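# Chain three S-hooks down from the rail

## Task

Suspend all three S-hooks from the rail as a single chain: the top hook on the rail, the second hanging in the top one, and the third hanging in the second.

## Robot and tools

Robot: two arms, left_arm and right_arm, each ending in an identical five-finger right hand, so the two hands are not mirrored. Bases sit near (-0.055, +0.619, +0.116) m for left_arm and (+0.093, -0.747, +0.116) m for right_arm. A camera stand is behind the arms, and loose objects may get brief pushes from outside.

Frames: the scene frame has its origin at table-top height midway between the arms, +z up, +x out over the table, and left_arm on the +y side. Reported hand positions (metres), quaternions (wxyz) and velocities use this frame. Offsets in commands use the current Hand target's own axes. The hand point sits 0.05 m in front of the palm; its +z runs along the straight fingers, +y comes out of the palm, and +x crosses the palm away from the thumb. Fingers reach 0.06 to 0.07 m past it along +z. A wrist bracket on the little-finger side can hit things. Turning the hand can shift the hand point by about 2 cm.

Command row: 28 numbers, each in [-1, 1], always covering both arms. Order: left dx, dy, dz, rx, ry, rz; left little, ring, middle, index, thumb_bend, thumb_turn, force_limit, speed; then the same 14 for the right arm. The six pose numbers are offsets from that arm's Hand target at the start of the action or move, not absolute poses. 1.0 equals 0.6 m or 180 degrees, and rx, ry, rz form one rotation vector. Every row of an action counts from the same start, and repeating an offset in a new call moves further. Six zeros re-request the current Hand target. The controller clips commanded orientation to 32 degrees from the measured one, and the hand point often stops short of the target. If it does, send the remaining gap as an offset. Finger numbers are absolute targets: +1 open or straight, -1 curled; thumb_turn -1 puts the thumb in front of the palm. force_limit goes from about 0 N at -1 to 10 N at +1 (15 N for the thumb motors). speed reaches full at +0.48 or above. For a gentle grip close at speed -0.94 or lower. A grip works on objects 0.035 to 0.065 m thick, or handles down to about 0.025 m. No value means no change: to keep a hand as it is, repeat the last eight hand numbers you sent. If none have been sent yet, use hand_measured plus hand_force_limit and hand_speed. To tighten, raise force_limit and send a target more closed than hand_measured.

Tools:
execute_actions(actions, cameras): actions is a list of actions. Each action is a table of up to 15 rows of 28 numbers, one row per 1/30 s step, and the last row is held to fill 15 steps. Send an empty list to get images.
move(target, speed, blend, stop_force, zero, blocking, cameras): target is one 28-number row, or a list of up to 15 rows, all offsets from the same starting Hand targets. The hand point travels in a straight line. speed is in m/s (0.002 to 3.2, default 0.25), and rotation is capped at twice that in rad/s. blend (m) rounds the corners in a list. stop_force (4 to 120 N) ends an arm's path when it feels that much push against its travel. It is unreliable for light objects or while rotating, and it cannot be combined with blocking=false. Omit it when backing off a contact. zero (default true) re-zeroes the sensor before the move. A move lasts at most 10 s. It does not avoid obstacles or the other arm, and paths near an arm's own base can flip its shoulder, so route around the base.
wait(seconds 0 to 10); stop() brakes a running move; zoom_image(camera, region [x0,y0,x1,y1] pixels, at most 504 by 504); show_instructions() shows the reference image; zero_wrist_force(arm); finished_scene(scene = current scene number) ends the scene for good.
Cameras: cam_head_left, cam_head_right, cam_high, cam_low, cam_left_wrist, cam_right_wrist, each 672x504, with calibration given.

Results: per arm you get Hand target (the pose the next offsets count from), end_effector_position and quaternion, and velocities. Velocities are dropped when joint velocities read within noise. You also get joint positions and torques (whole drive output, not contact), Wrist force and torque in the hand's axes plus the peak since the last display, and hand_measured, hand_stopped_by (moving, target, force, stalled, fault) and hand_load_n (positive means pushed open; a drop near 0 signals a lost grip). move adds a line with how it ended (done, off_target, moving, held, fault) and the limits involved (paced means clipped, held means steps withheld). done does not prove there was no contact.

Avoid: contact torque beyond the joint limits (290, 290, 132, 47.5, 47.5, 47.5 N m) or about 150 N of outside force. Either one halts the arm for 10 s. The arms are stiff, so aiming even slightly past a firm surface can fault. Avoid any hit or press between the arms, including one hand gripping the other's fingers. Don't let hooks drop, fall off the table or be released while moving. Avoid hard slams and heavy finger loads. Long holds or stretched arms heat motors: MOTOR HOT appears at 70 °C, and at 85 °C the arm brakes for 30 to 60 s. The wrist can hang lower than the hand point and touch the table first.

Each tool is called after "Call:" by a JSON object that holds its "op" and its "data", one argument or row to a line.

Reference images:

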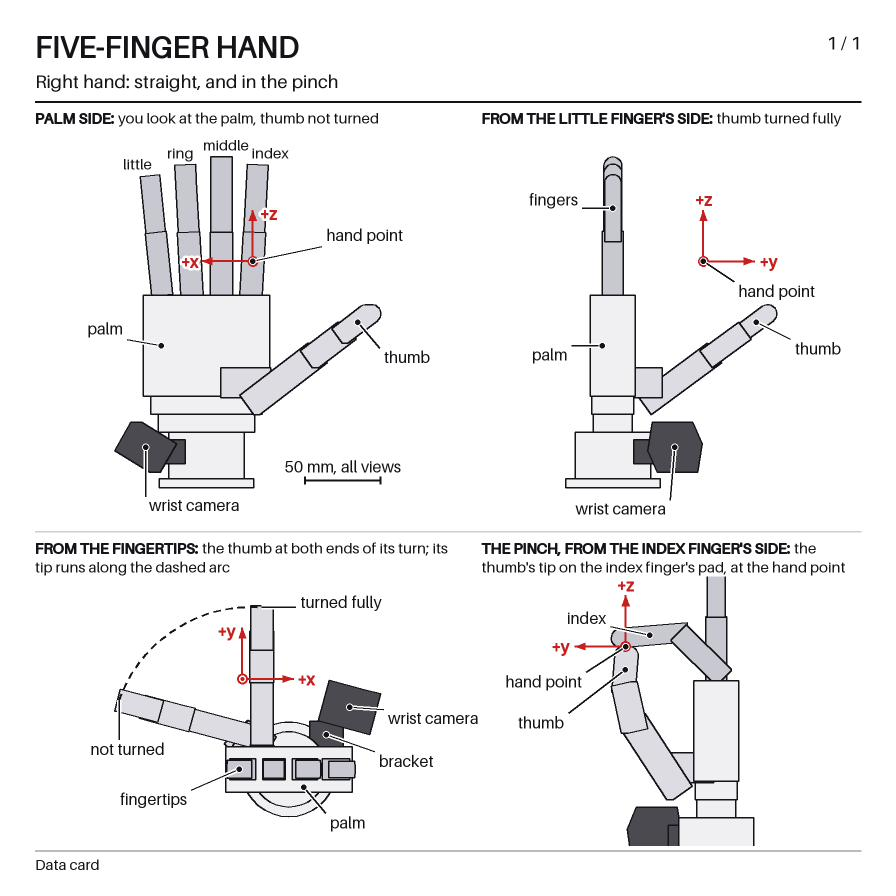

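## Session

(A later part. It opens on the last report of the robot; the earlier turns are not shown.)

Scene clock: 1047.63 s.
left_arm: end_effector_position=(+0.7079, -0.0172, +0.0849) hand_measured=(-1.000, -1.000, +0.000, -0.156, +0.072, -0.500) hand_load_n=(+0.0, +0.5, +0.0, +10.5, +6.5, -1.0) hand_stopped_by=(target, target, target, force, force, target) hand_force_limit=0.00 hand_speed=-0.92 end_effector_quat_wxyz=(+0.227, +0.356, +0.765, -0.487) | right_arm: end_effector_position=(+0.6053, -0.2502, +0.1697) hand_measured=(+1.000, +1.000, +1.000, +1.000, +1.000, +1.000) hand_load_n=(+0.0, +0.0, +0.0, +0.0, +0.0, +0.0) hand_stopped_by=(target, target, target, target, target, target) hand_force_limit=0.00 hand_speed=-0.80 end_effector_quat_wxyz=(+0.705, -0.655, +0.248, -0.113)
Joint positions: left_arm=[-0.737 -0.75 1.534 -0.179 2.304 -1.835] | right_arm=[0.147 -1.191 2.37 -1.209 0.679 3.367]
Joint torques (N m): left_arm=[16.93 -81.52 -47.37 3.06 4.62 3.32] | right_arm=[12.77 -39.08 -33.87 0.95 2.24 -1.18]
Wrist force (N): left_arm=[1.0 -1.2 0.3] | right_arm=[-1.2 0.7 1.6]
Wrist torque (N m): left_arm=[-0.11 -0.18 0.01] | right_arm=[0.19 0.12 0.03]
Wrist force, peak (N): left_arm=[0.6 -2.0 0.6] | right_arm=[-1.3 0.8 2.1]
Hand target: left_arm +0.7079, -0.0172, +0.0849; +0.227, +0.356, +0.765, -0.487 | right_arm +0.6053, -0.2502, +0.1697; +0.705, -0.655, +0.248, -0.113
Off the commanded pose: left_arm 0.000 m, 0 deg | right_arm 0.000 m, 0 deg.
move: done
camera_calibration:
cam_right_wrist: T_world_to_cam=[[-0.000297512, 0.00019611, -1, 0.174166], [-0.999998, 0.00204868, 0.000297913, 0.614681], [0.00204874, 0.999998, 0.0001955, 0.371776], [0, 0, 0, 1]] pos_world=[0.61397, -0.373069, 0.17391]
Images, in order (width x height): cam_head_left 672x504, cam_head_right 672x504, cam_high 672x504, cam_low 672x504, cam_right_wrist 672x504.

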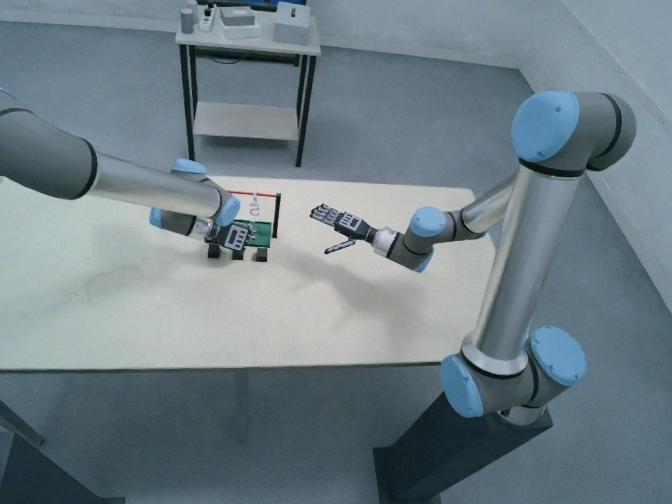

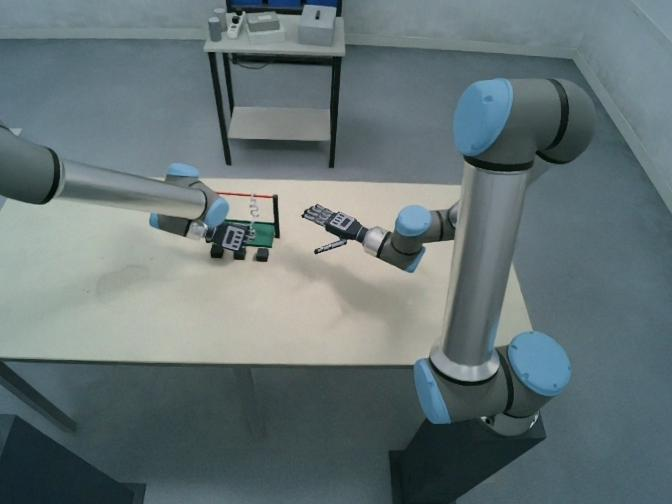

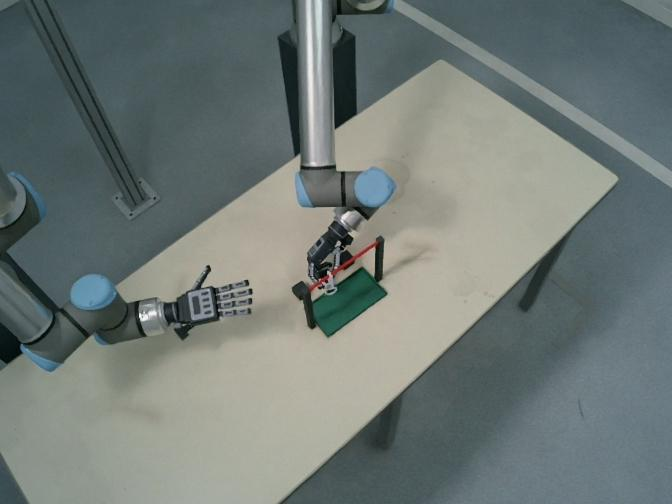

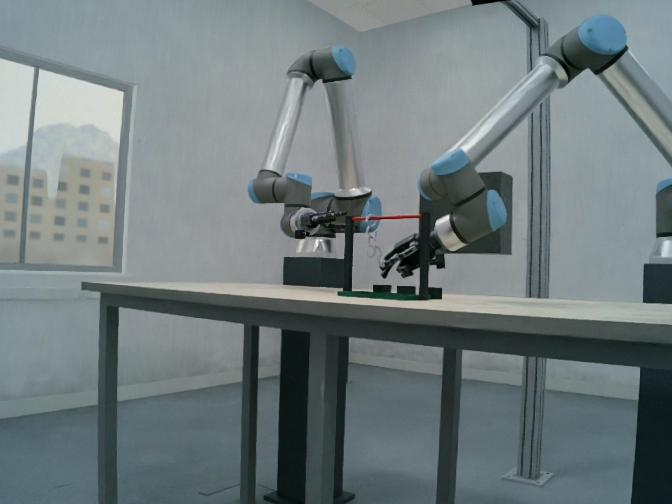

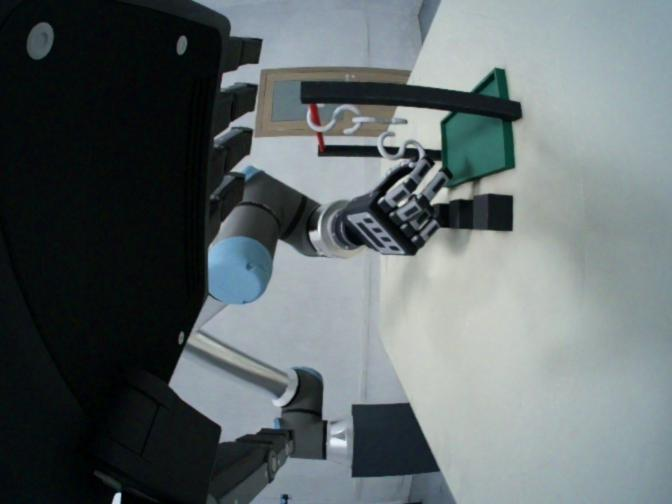

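Call:
{"op": "execute_actions", "data": {
  "actions": []
}}

Call:
{"op": "zoom_image", "data": {
  "camera": "cam_right_wrist",
  "region": [340, 95, 440, 170]
}}

Call:
{"op": "zoom_image", "data": {
  "camera": "cam_head_left",
  "region": [235, 190, 285, 228]
}}

Call:
{"op": "zoom_image", "data": {
  "camera": "cam_low",
  "region": [350, 210, 410, 255]
}}

Call:
{"op": "zoom_image", "data": {
  "camera": "cam_high",
  "region": [300, 255, 360, 300]
}}

Scene clock: 1060.53 s.
left_arm: end_effector_position=(+0.7079, -0.0172, +0.0849) hand_measured=(-1.000, -1.000, +0.000, -0.156, +0.072, -0.500) hand_load_n=(+0.0, +0.0, +0.0, +10.5, +7.0, -1.0) hand_stopped_by=(target, target, target, force, force, target) hand_force_limit=0.00 hand_speed=-0.92 end_effector_quat_wxyz=(+0.227, +0.356, +0.765, -0.487) | right_arm: end_effector_position=(+0.6053, -0.2502, +0.1697) hand_measured=(+1.000, +1.000, +1.000, +1.000, +1.000, +1.000) hand_load_n=(+0.0, +0.0, +0.0, +0.0, -0.5, -0.5) hand_stopped_by=(target, target, target, target, target, target) hand_force_limit=0.00 hand_speed=-0.80 end_effector_quat_wxyz=(+0.705, -0.655, +0.248, -0.113)
Joint positions: left_arm=[-0.737 -0.75 1.534 -0.179 2.304 -1.835] | right_arm=[0.147 -1.191 2.37 -1.209 0.679 3.367]
Joint velocities: within noise
Joint torques (N m): left_arm=[16.94 -81.08 -47.74 2.96 4.36 3.53] | right_arm=[13.92 -39.96 -33.55 0.78 2.01 -1.33]
Wrist force (N): left_arm=[0.9 -1.3 0.1] | right_arm=[-1.2 0.3 1.7]
Wrist torque (N m): left_arm=[-0.12 -0.16 0.00] | right_arm=[0.12 0.13 0.01]
Wrist force, peak (N): left_arm=[1.1 -1.8 0.0] | right_arm=[-1.3 0.5 2.4]
Hand target: left_arm +0.7079, -0.0172, +0.0849; +0.227, +0.356, +0.765, -0.487 | right_arm +0.6053, -0.2502, +0.1697; +0.705, -0.655, +0.248, -0.113
Off the commanded pose: left_arm 0.000 m, 0 deg | right_arm 0.000 m, 0 deg.
camera_calibration:
cam_left_wrist: T_world_to_cam=[[0.588475, 0.315758, -0.744308, -0.340314], [0.721472, 0.210435, 0.659693, -0.555846], [0.364932, -0.92521, -0.103975, -0.15375], [0, 0, 0, 1]] pos_world=[0.657402, 0.0821754, 0.0974034]
cam_right_wrist: T_world_to_cam=[[-0.000297512, 0.00019611, -1, 0.174166], [-0.999998, 0.00204868, 0.000297913, 0.614681], [0.00204874, 0.999998, 0.0001955, 0.371776], [0, 0, 0, 1]] pos_world=[0.61397, -0.373069, 0.17391]

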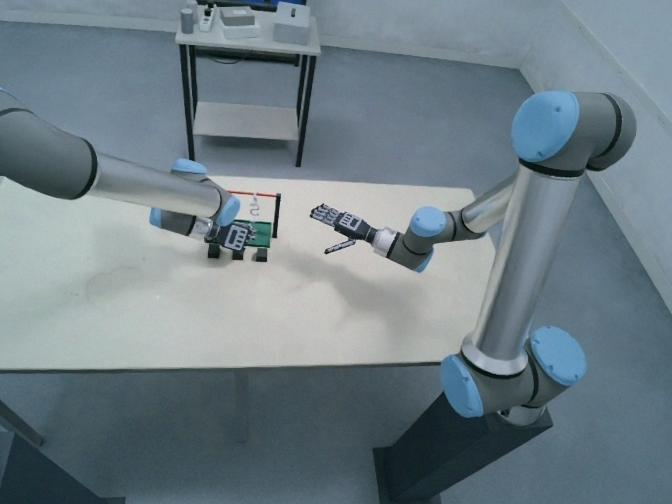

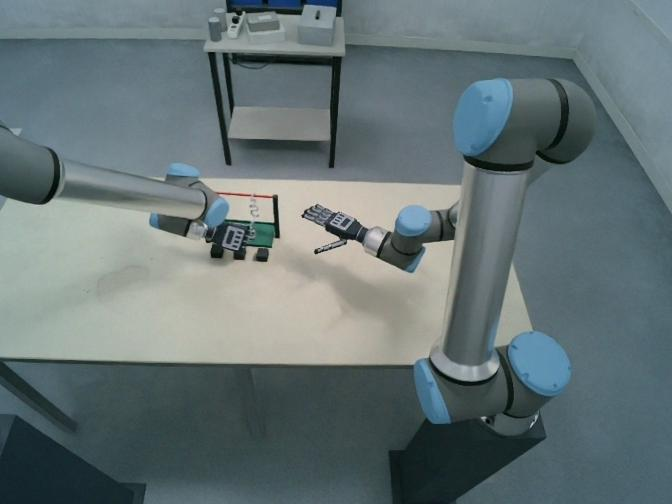

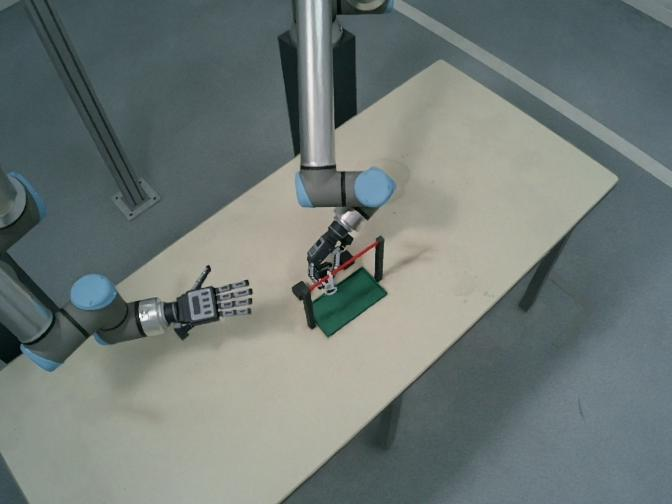

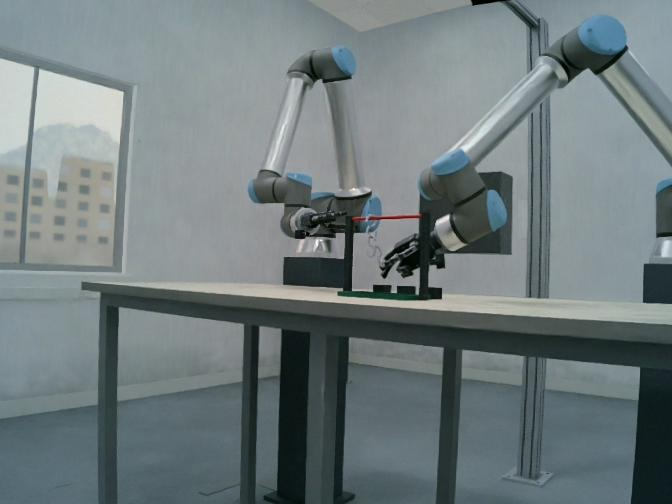

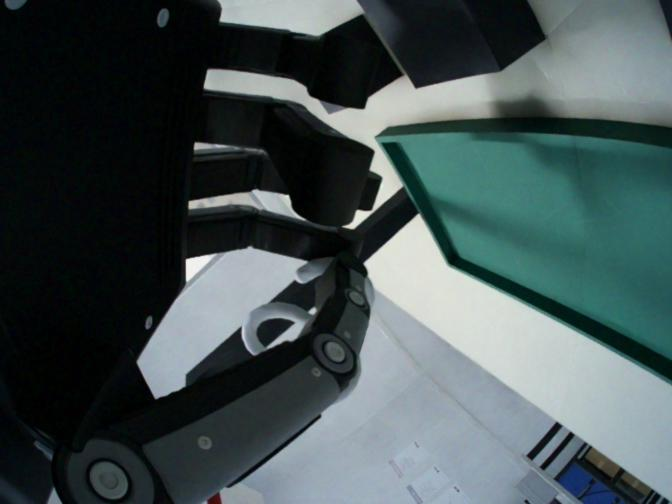

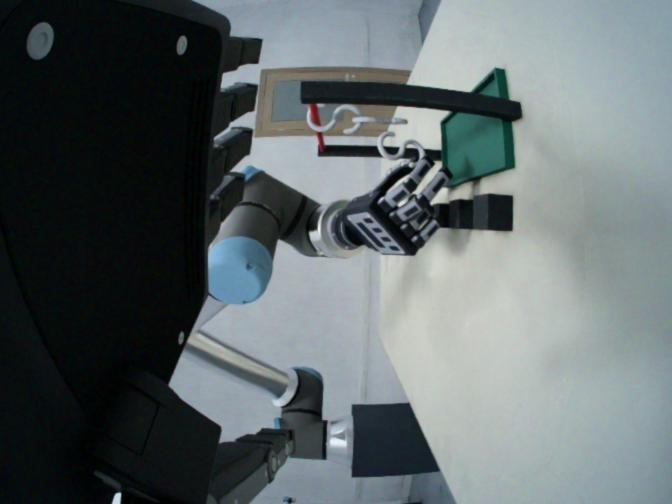

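Scaled by 5.040 from the camera's 672x504 image, which has a finer 960x720 frame.

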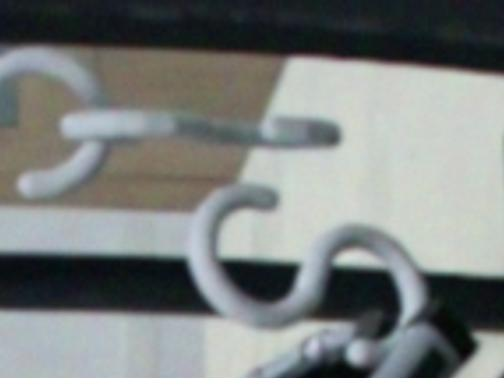

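Scaled by 10.080 from the camera's 672x504 image, which has a finer 960x720 frame.

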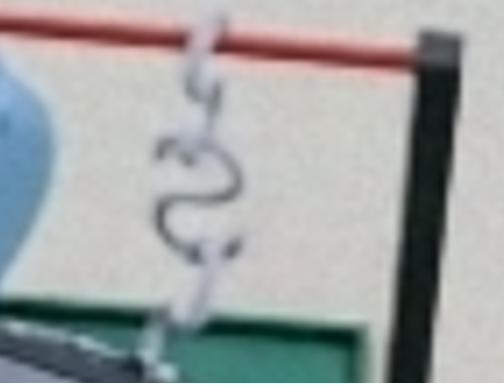

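Scaled by 8.400 from the camera's 672x504 image, which has a finer 960x720 frame.

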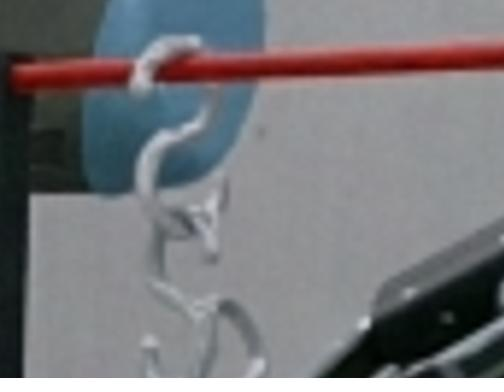

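Scaled by 8.400 from the camera's 672x504 image, which has a finer 960x720 frame.

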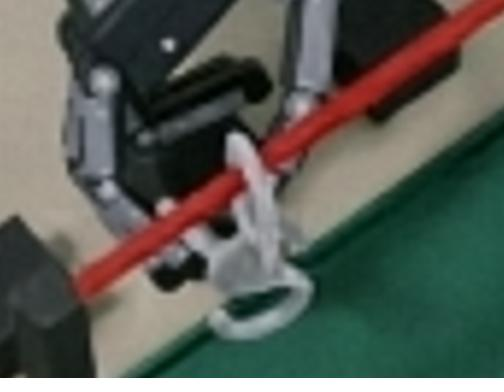

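Call:
{"op": "move", "data": {
  "target": [-0.00572, 0.01261, -0.0001, 0, 0, 0, -1, -1, 0.0, -0.45, -0.1, -0.5, 0.0, -0.92, 0, 0, 0, 0, 0, 0, 1, 1, 1, 1, 1, 1, 0, -0.8],
  "speed": 0.02,
  "stop_force": 4,
  "cameras": ["cam_head_left", "cam_head_right", "cam_high", "cam_low", "cam_right_wrist"]
}}

Call:
{"op": "zoom_image", "data": {
  "camera": "cam_right_wrist",
  "region": [340, 95, 440, 170]
}}

Call:
{"op": "zoom_image", "data": {
  "camera": "cam_head_left",
  "region": [235, 190, 285, 228]
}}

Call:
{"op": "zoom_image", "data": {
  "camera": "cam_low",
  "region": [350, 210, 410, 255]
}}

Call:
{"op": "zoom_image", "data": {
  "camera": "cam_high",
  "region": [300, 255, 360, 300]
}}

Scene clock: 1082.50 s.
left_arm: end_effector_position=(+0.7159, -0.0162, +0.0829) hand_measured=(-1.000, -1.000, +0.000, -0.156, +0.072, -0.500) hand_load_n=(+0.5, +0.0, +0.0, +10.5, +7.0, -1.0) hand_stopped_by=(target, target, target, force, force, target) hand_force_limit=0.00 hand_speed=-0.92 end_effector_quat_wxyz=(+0.227, +0.356, +0.765, -0.487) | right_arm: end_effector_position=(+0.6053, -0.2502, +0.1697) hand_measured=(+1.000, +1.000, +1.000, +1.000, +1.000, +1.000) hand_load_n=(+0.0, +0.0, +0.0, +0.0, +0.0, +0.0) hand_stopped_by=(target, target, target, target, target, target) hand_force_limit=0.00 hand_speed=-0.80 end_effector_quat_wxyz=(+0.705, -0.655, +0.248, -0.113)
Joint positions: left_arm=[-0.729 -0.739 1.517 -0.169 2.31 -1.829] | right_arm=[0.147 -1.191 2.37 -1.209 0.679 3.367]
Joint torques (N m): left_arm=[17.37 -80.76 -48.03 3.17 4.3 3.39] | right_arm=[12.16 -39.26 -33.85 0.79 2.45 -1.29]
Wrist force (N): left_arm=[1.2 -1.5 0.1] | right_arm=[-1.1 0.5 1.4]
Wrist torque (N m): left_arm=[-0.16 -0.18 0.01] | right_arm=[0.16 0.12 0.03]
Wrist force, peak (N): left_arm=[1.0 -1.8 0.4] | right_arm=[-1.4 0.8 2.0]
Hand target: left_arm +0.7159, -0.0162, +0.0829; +0.227, +0.356, +0.765, -0.487 | right_arm +0.6053, -0.2502, +0.1697; +0.705, -0.655, +0.248, -0.113
Off the commanded pose: left_arm 0.000 m, 0 deg | right_arm 0.000 m, 0 deg.
move: done
camera_calibration:
cam_right_wrist: T_world_to_cam=[[-0.000297512, 0.00019611, -1, 0.174166], [-0.999998, 0.00204868, 0.000297913, 0.614681], [0.00204874, 0.999998, 0.0001955, 0.371776], [0, 0, 0, 1]] pos_world=[0.61397, -0.373069, 0.17391]
Images, in order (width x height): cam_head_left 672x504, cam_head_right 672x504, cam_high 672x504, cam_low 672x504, cam_right_wrist 672x504.

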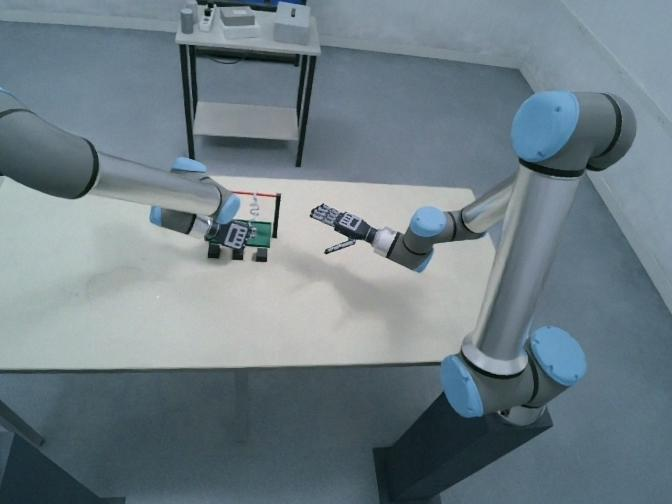

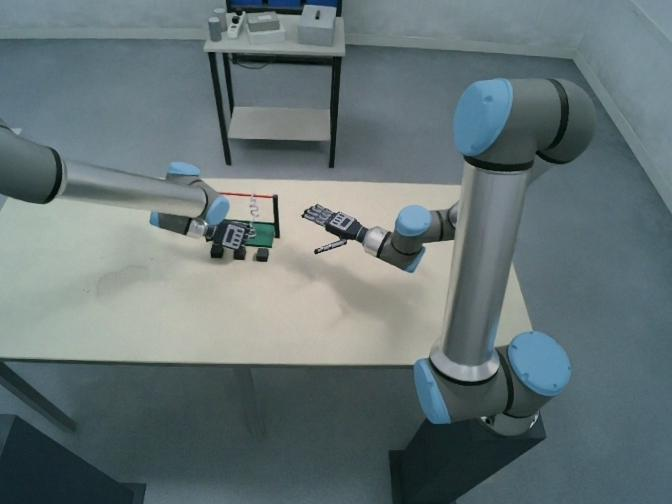

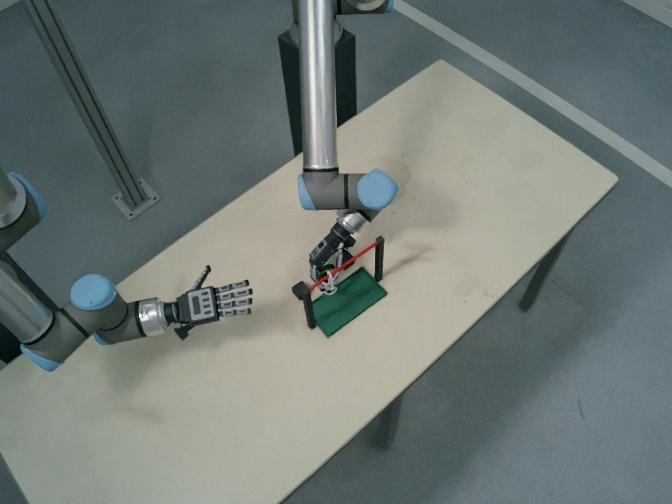

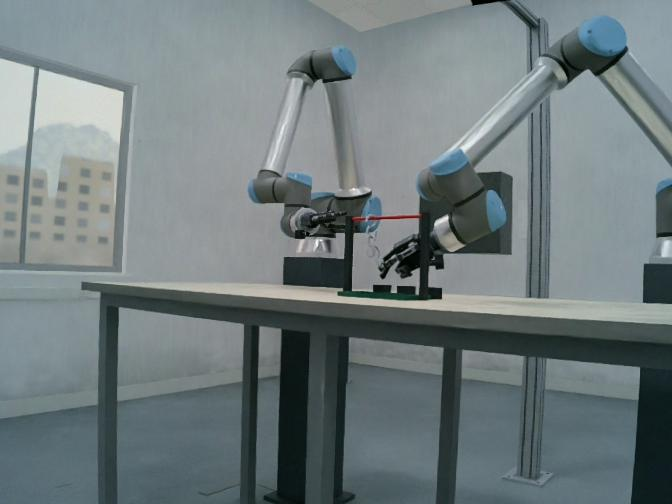

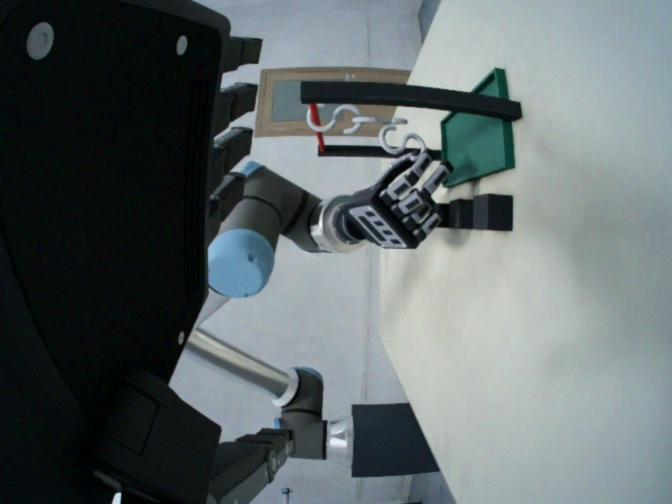

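Scaled by 5.040 from the camera's 672x504 image, which has a finer 960x720 frame.

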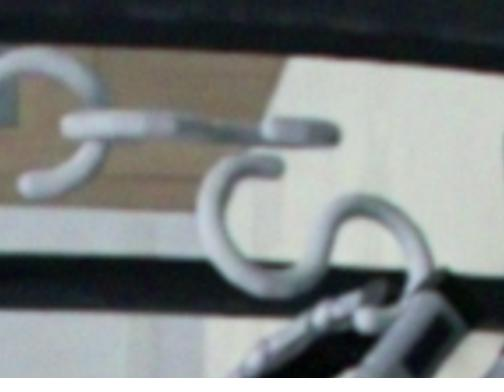

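Scaled by 10.080 from the camera's 672x504 image, which has a finer 960x720 frame.

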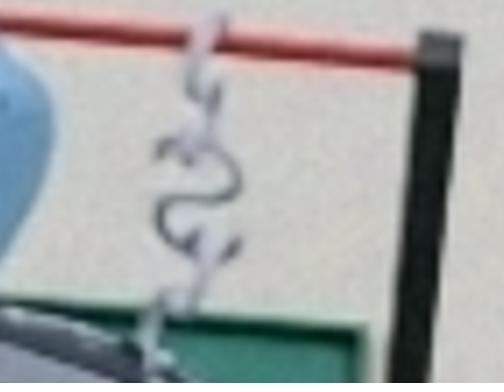

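Scaled by 8.400 from the camera's 672x504 image, which has a finer 960x720 frame.

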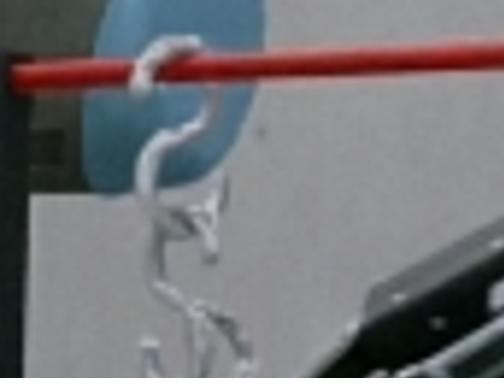

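Scaled by 8.400 from the camera's 672x504 image, which has a finer 960x720 frame.

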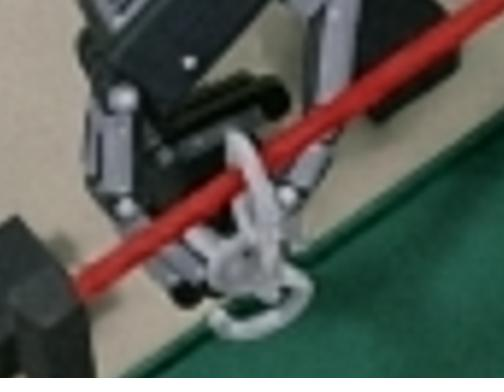

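Call:
{"op": "move", "data": {
  "target": [-0.0025, 0.01096, -0.00312, 0, 0, 0, -1, -1, 0.0, -0.45, -0.1, -0.5, 0.0, -0.92, 0, 0, 0, 0, 0, 0, 1, 1, 1, 1, 1, 1, 0, -0.8],
  "speed": 0.02,
  "stop_force": 4,
  "cameras": ["cam_head_left", "cam_head_right", "cam_high", "cam_low", "cam_right_wrist"]
}}

Call:
{"op": "zoom_image", "data": {
  "camera": "cam_right_wrist",
  "region": [340, 95, 440, 170]
}}

Call:
{"op": "zoom_image", "data": {
  "camera": "cam_head_left",
  "region": [235, 190, 285, 228]
}}

Call:
{"op": "zoom_image", "data": {
  "camera": "cam_head_right",
  "region": [230, 190, 280, 228]
}}

Call:
{"op": "zoom_image", "data": {
  "camera": "cam_high",
  "region": [300, 255, 360, 300]
}}

Scene clock: 1092.20 s.
left_arm: end_effector_position=(+0.7219, -0.0132, +0.0809) hand_measured=(-1.000, -1.000, +0.000, -0.156, +0.072, -0.500) hand_load_n=(+0.0, +0.0, +0.0, +10.0, +7.0, -1.5) hand_stopped_by=(target, target, target, force, force, target) hand_force_limit=0.00 hand_speed=-0.92 end_effector_quat_wxyz=(+0.227, +0.356, +0.765, -0.487) | right_arm: end_effector_position=(+0.6053, -0.2502, +0.1697) hand_measured=(+1.000, +1.000, +1.000, +1.000, +1.000, +1.000) hand_load_n=(+0.0, +0.0, +0.0, +0.0, +0.0, +0.0) hand_stopped_by=(target, target, target, target, target, target) hand_force_limit=0.00 hand_speed=-0.80 end_effector_quat_wxyz=(+0.705, -0.655, +0.248, -0.113)
Joint positions: left_arm=[-0.721 -0.731 1.507 -0.162 2.317 -1.823] | right_arm=[0.147 -1.191 2.37 -1.209 0.679 3.367]
Joint torques (N m): left_arm=[16.56 -81.73 -47.35 3.1 4.25 3.3] | right_arm=[12.67 -39.51 -33.38 0.91 2.1 -1.15]
Wrist force (N): left_arm=[1.1 -1.6 0.2] | right_arm=[-1.4 0.8 1.3]
Wrist torque (N m): left_arm=[-0.19 -0.16 0.00] | right_arm=[0.21 0.17 0.02]
Wrist force, peak (N): left_arm=[1.3 -1.9 0.3] | right_arm=[-1.4 0.5 2.1]
Hand target: left_arm +0.7219, -0.0132, +0.0809; +0.227, +0.356, +0.765, -0.487 | right_arm +0.6053, -0.2502, +0.1697; +0.705, -0.655, +0.248, -0.113
Off the commanded pose: left_arm 0.000 m, 0 deg | right_arm 0.000 m, 0 deg.
move: done
camera_calibration:
cam_right_wrist: T_world_to_cam=[[-0.000297512, 0.00019611, -1, 0.174166], [-0.999998, 0.00204868, 0.000297913, 0.614681], [0.00204874, 0.999998, 0.0001955, 0.371776], [0, 0, 0, 1]] pos_world=[0.61397, -0.373069, 0.17391]
Images, in order (width x height): cam_head_left 672x504, cam_head_right 672x504, cam_high 672x504, cam_low 672x504, cam_right_wrist 672x504.

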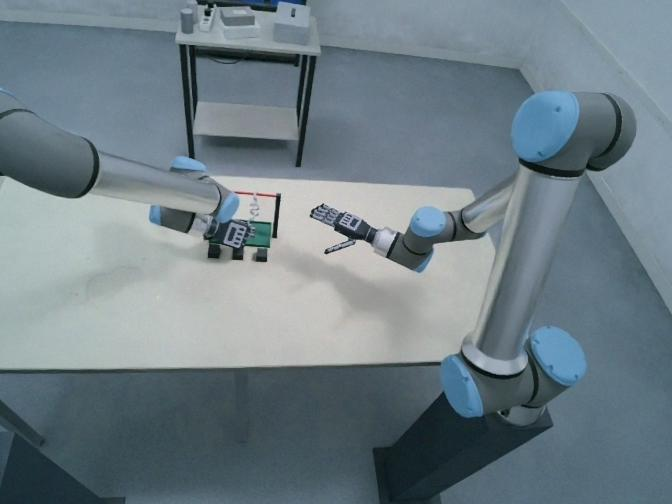

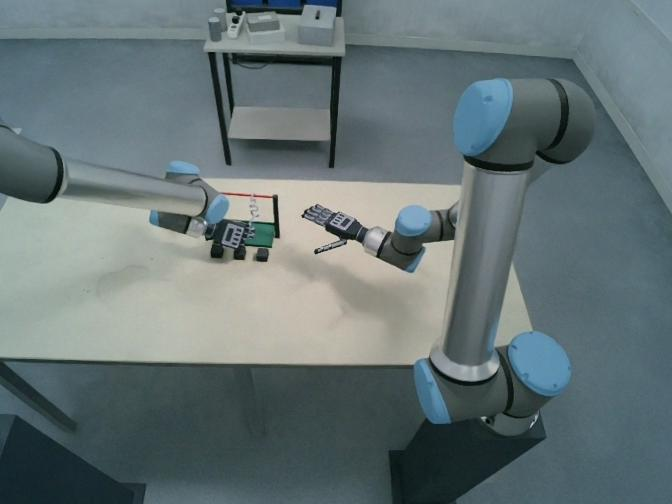

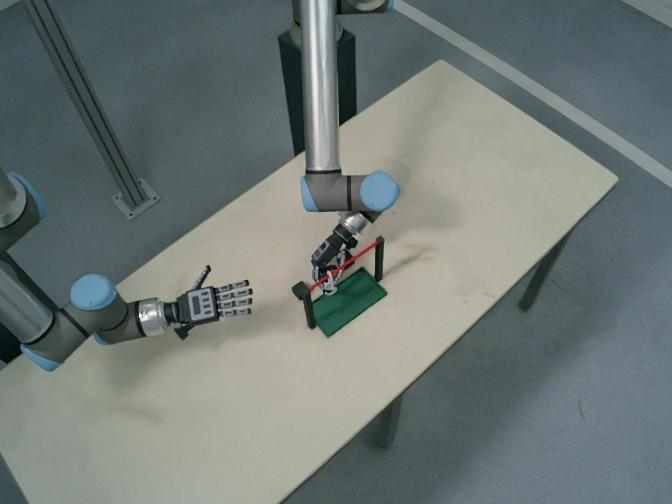

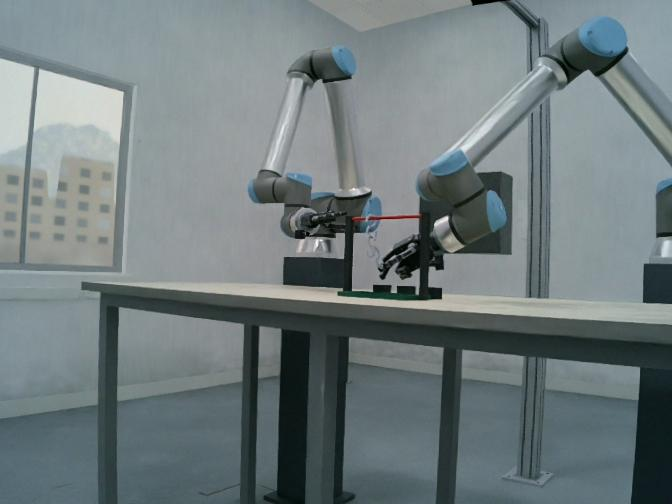

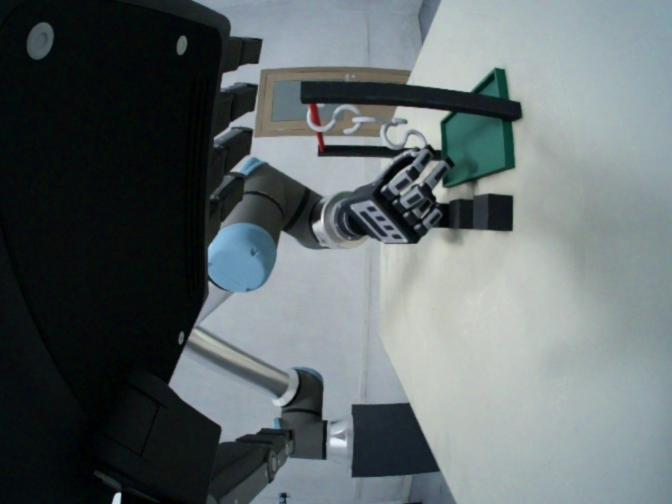

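Scaled by 5.040 from the camera's 672x504 image, which has a finer 960x720 frame.

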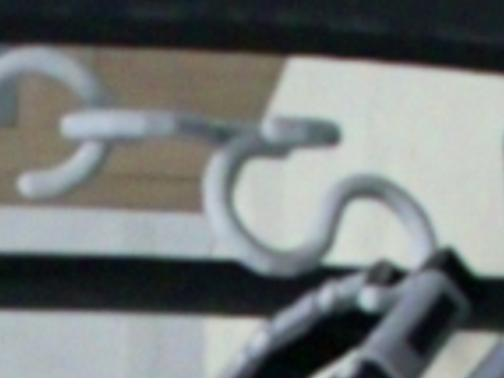

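Scaled by 10.080 from the camera's 672x504 image, which has a finer 960x720 frame.

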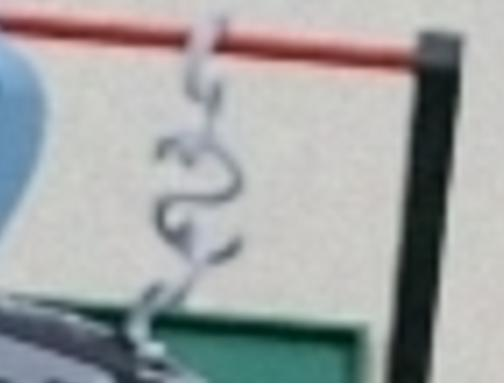

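Scaled by 10.080 from the camera's 672x504 image, which has a finer 960x720 frame.

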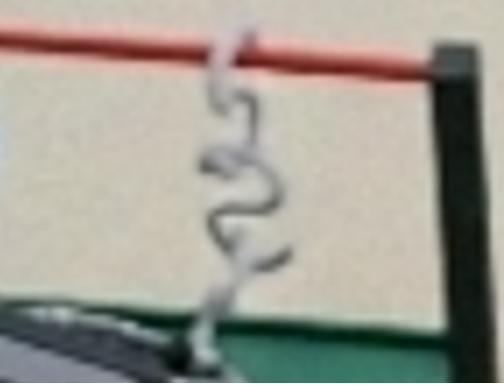

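Scaled by 8.400 from the camera's 672x504 image, which has a finer 960x720 frame.

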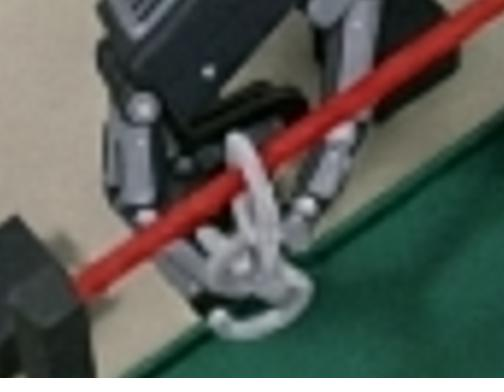

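Call:
{"op": "move", "data": {
  "target": [-0.00424, 0.00732, -0.00116, 0, 0, 0, -1, -1, 0.0, -0.45, -0.1, -0.5, 0.0, -0.92, 0, 0, 0, 0, 0, 0, 1, 1, 1, 1, 1, 1, 0, -0.8],
  "speed": 0.015,
  "stop_force": 4,
  "cameras": ["cam_head_left", "cam_head_right", "cam_high", "cam_low", "cam_right_wrist"]
}}

Call:
{"op": "zoom_image", "data": {
  "camera": "cam_right_wrist",
  "region": [340, 95, 440, 170]
}}

Call:
{"op": "zoom_image", "data": {
  "camera": "cam_head_left",
  "region": [240, 200, 273, 225]
}}

Call:
{"op": "zoom_image", "data": {
  "camera": "cam_head_right",
  "region": [238, 200, 271, 225]
}}

Call:
{"op": "zoom_image", "data": {
  "camera": "cam_high",
  "region": [310, 265, 350, 295]
}}

Call:
{"op": "zoom_image", "data": {
  "camera": "cam_low",
  "region": [355, 230, 395, 260]
}}

Scene clock: 1103.90 s.
left_arm: end_effector_position=(+0.7269, -0.0122, +0.0804) hand_measured=(-1.000, -1.000, +0.000, -0.156, +0.072, -0.500) hand_load_n=(+0.0, +0.0, +0.0, +10.5, +7.0, -1.0) hand_stopped_by=(target, target, target, force, force, target) hand_force_limit=0.00 hand_speed=-0.92 end_effector_quat_wxyz=(+0.227, +0.356, +0.765, -0.487) | right_arm: end_effector_position=(+0.6053, -0.2502, +0.1697) hand_measured=(+1.000, +1.000, +1.000, +1.000, +1.000, +1.000) hand_load_n=(+0.0, +0.0, -0.5, +0.0, +0.0, +0.0) hand_stopped_by=(target, target, target, target, target, target) hand_force_limit=0.00 hand_speed=-0.80 end_effector_quat_wxyz=(+0.705, -0.655, +0.248, -0.113)
Joint positions: left_arm=[-0.716 -0.726 1.496 -0.155 2.321 -1.819] | right_arm=[0.147 -1.191 2.37 -1.209 0.679 3.367]
Joint torques (N m): left_arm=[18.49 -83.58 -47.69 3.2 4.31 3.55] | right_arm=[11.86 -39.57 -33.17 0.58 2.25 -0.89]
Wrist force (N): left_arm=[1.1 -1.4 0.0] | right_arm=[-1.0 0.7 2.0]
Wrist torque (N m): left_arm=[-0.17 -0.14 0.01] | right_arm=[0.17 0.08 0.04]
Wrist force, peak (N): left_arm=[1.5 -1.6 0.4] | right_arm=[-1.9 0.7 1.8]
Hand target: left_arm +0.7269, -0.0122, +0.0804; +0.227, +0.356, +0.765, -0.487 | right_arm +0.6053, -0.2502, +0.1697; +0.705, -0.655, +0.248, -0.113
Off the commanded pose: left_arm 0.000 m, 0 deg | right_arm 0.000 m, 0 deg.
move: done
camera_calibration:
cam_right_wrist: T_world_to_cam=[[-0.000297512, 0.00019611, -1, 0.174166], [-0.999998, 0.00204868, 0.000297913, 0.614681], [0.00204874, 0.999998, 0.0001955, 0.371776], [0, 0, 0, 1]] pos_world=[0.61397, -0.373069, 0.17391]
Images, in order (width x height): cam_head_left 672x504, cam_head_right 672x504, cam_high 672x504, cam_low 672x504, cam_right_wrist 672x504.

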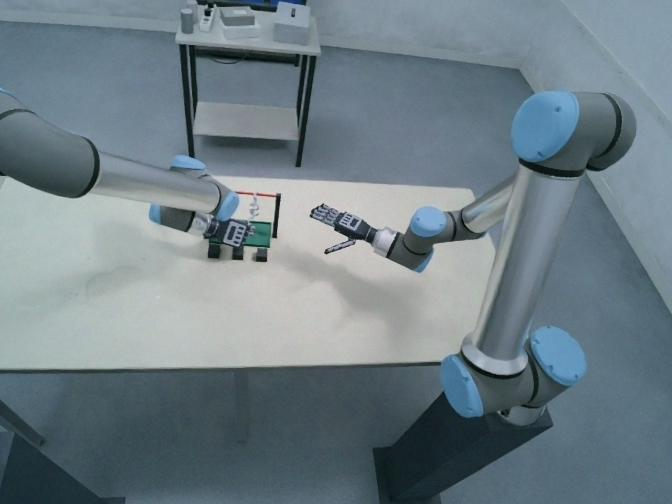

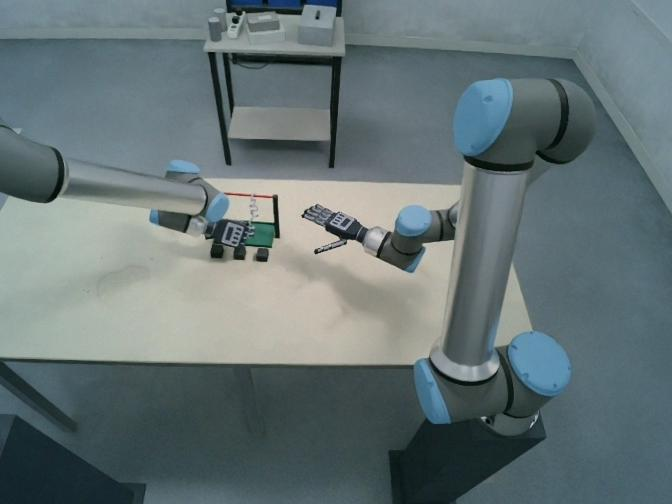

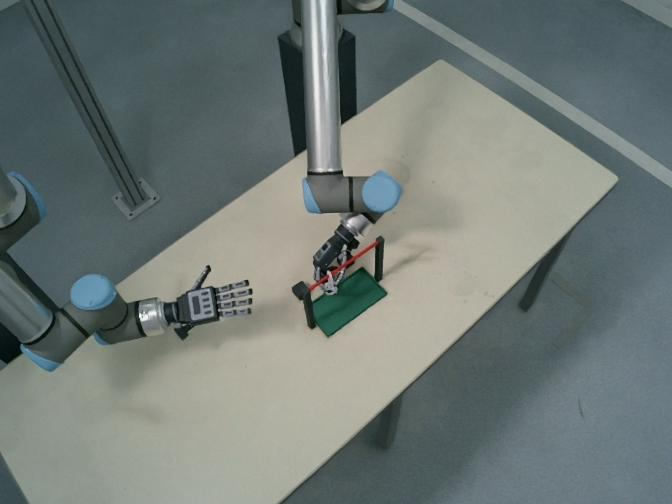

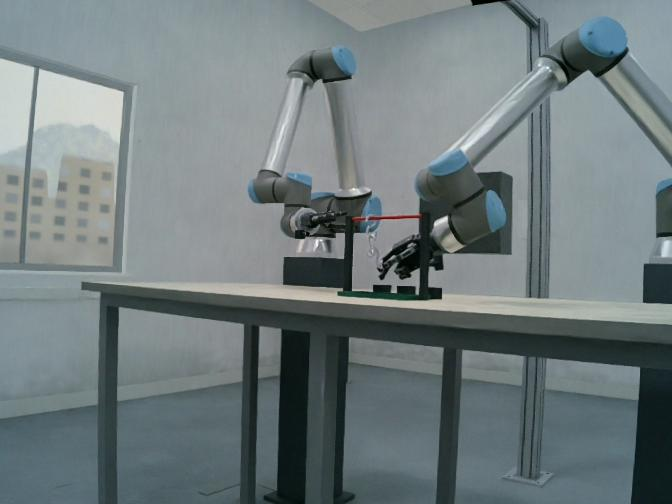

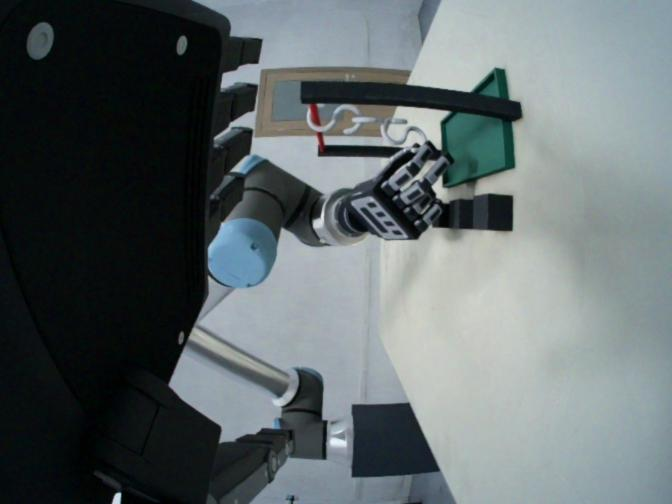

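Scaled by 5.040 from the camera's 672x504 image, which has a finer 960x720 frame.

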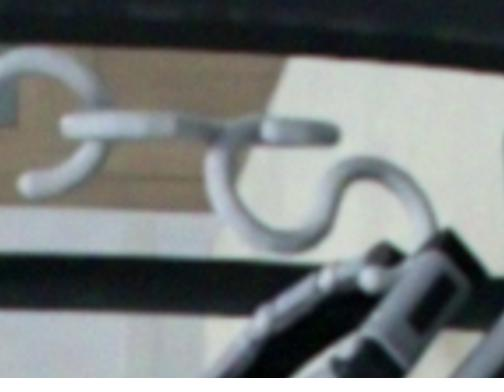

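Scaled by 15.273 from the camera's 672x504 image, which has a finer 960x720 frame.

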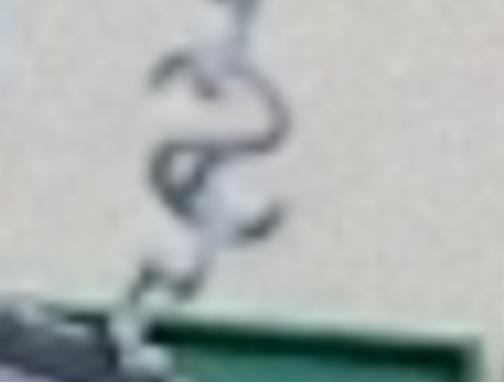

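Scaled by 15.273 from the camera's 672x504 image, which has a finer 960x720 frame.

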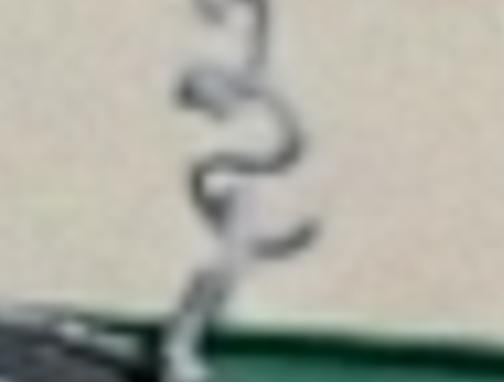

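Scaled by 12.600 from the camera's 672x504 image, which has a finer 960x720 frame.

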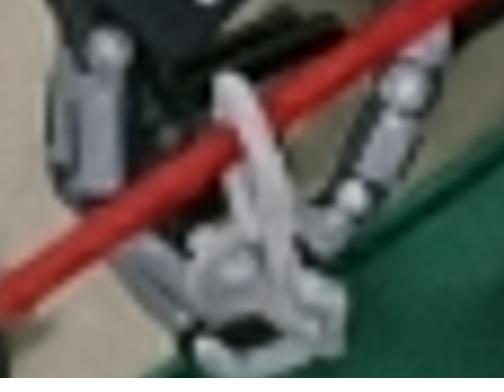

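Scaled by 12.600 from the camera's 672x504 image, which has a finer 960x720 frame.

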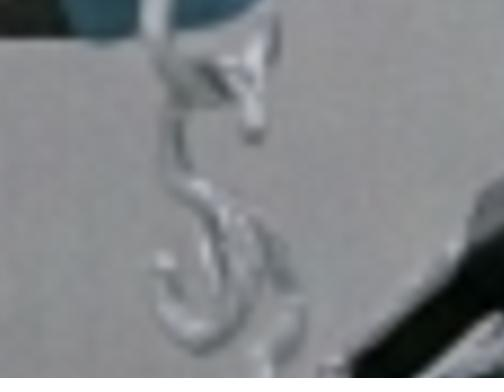

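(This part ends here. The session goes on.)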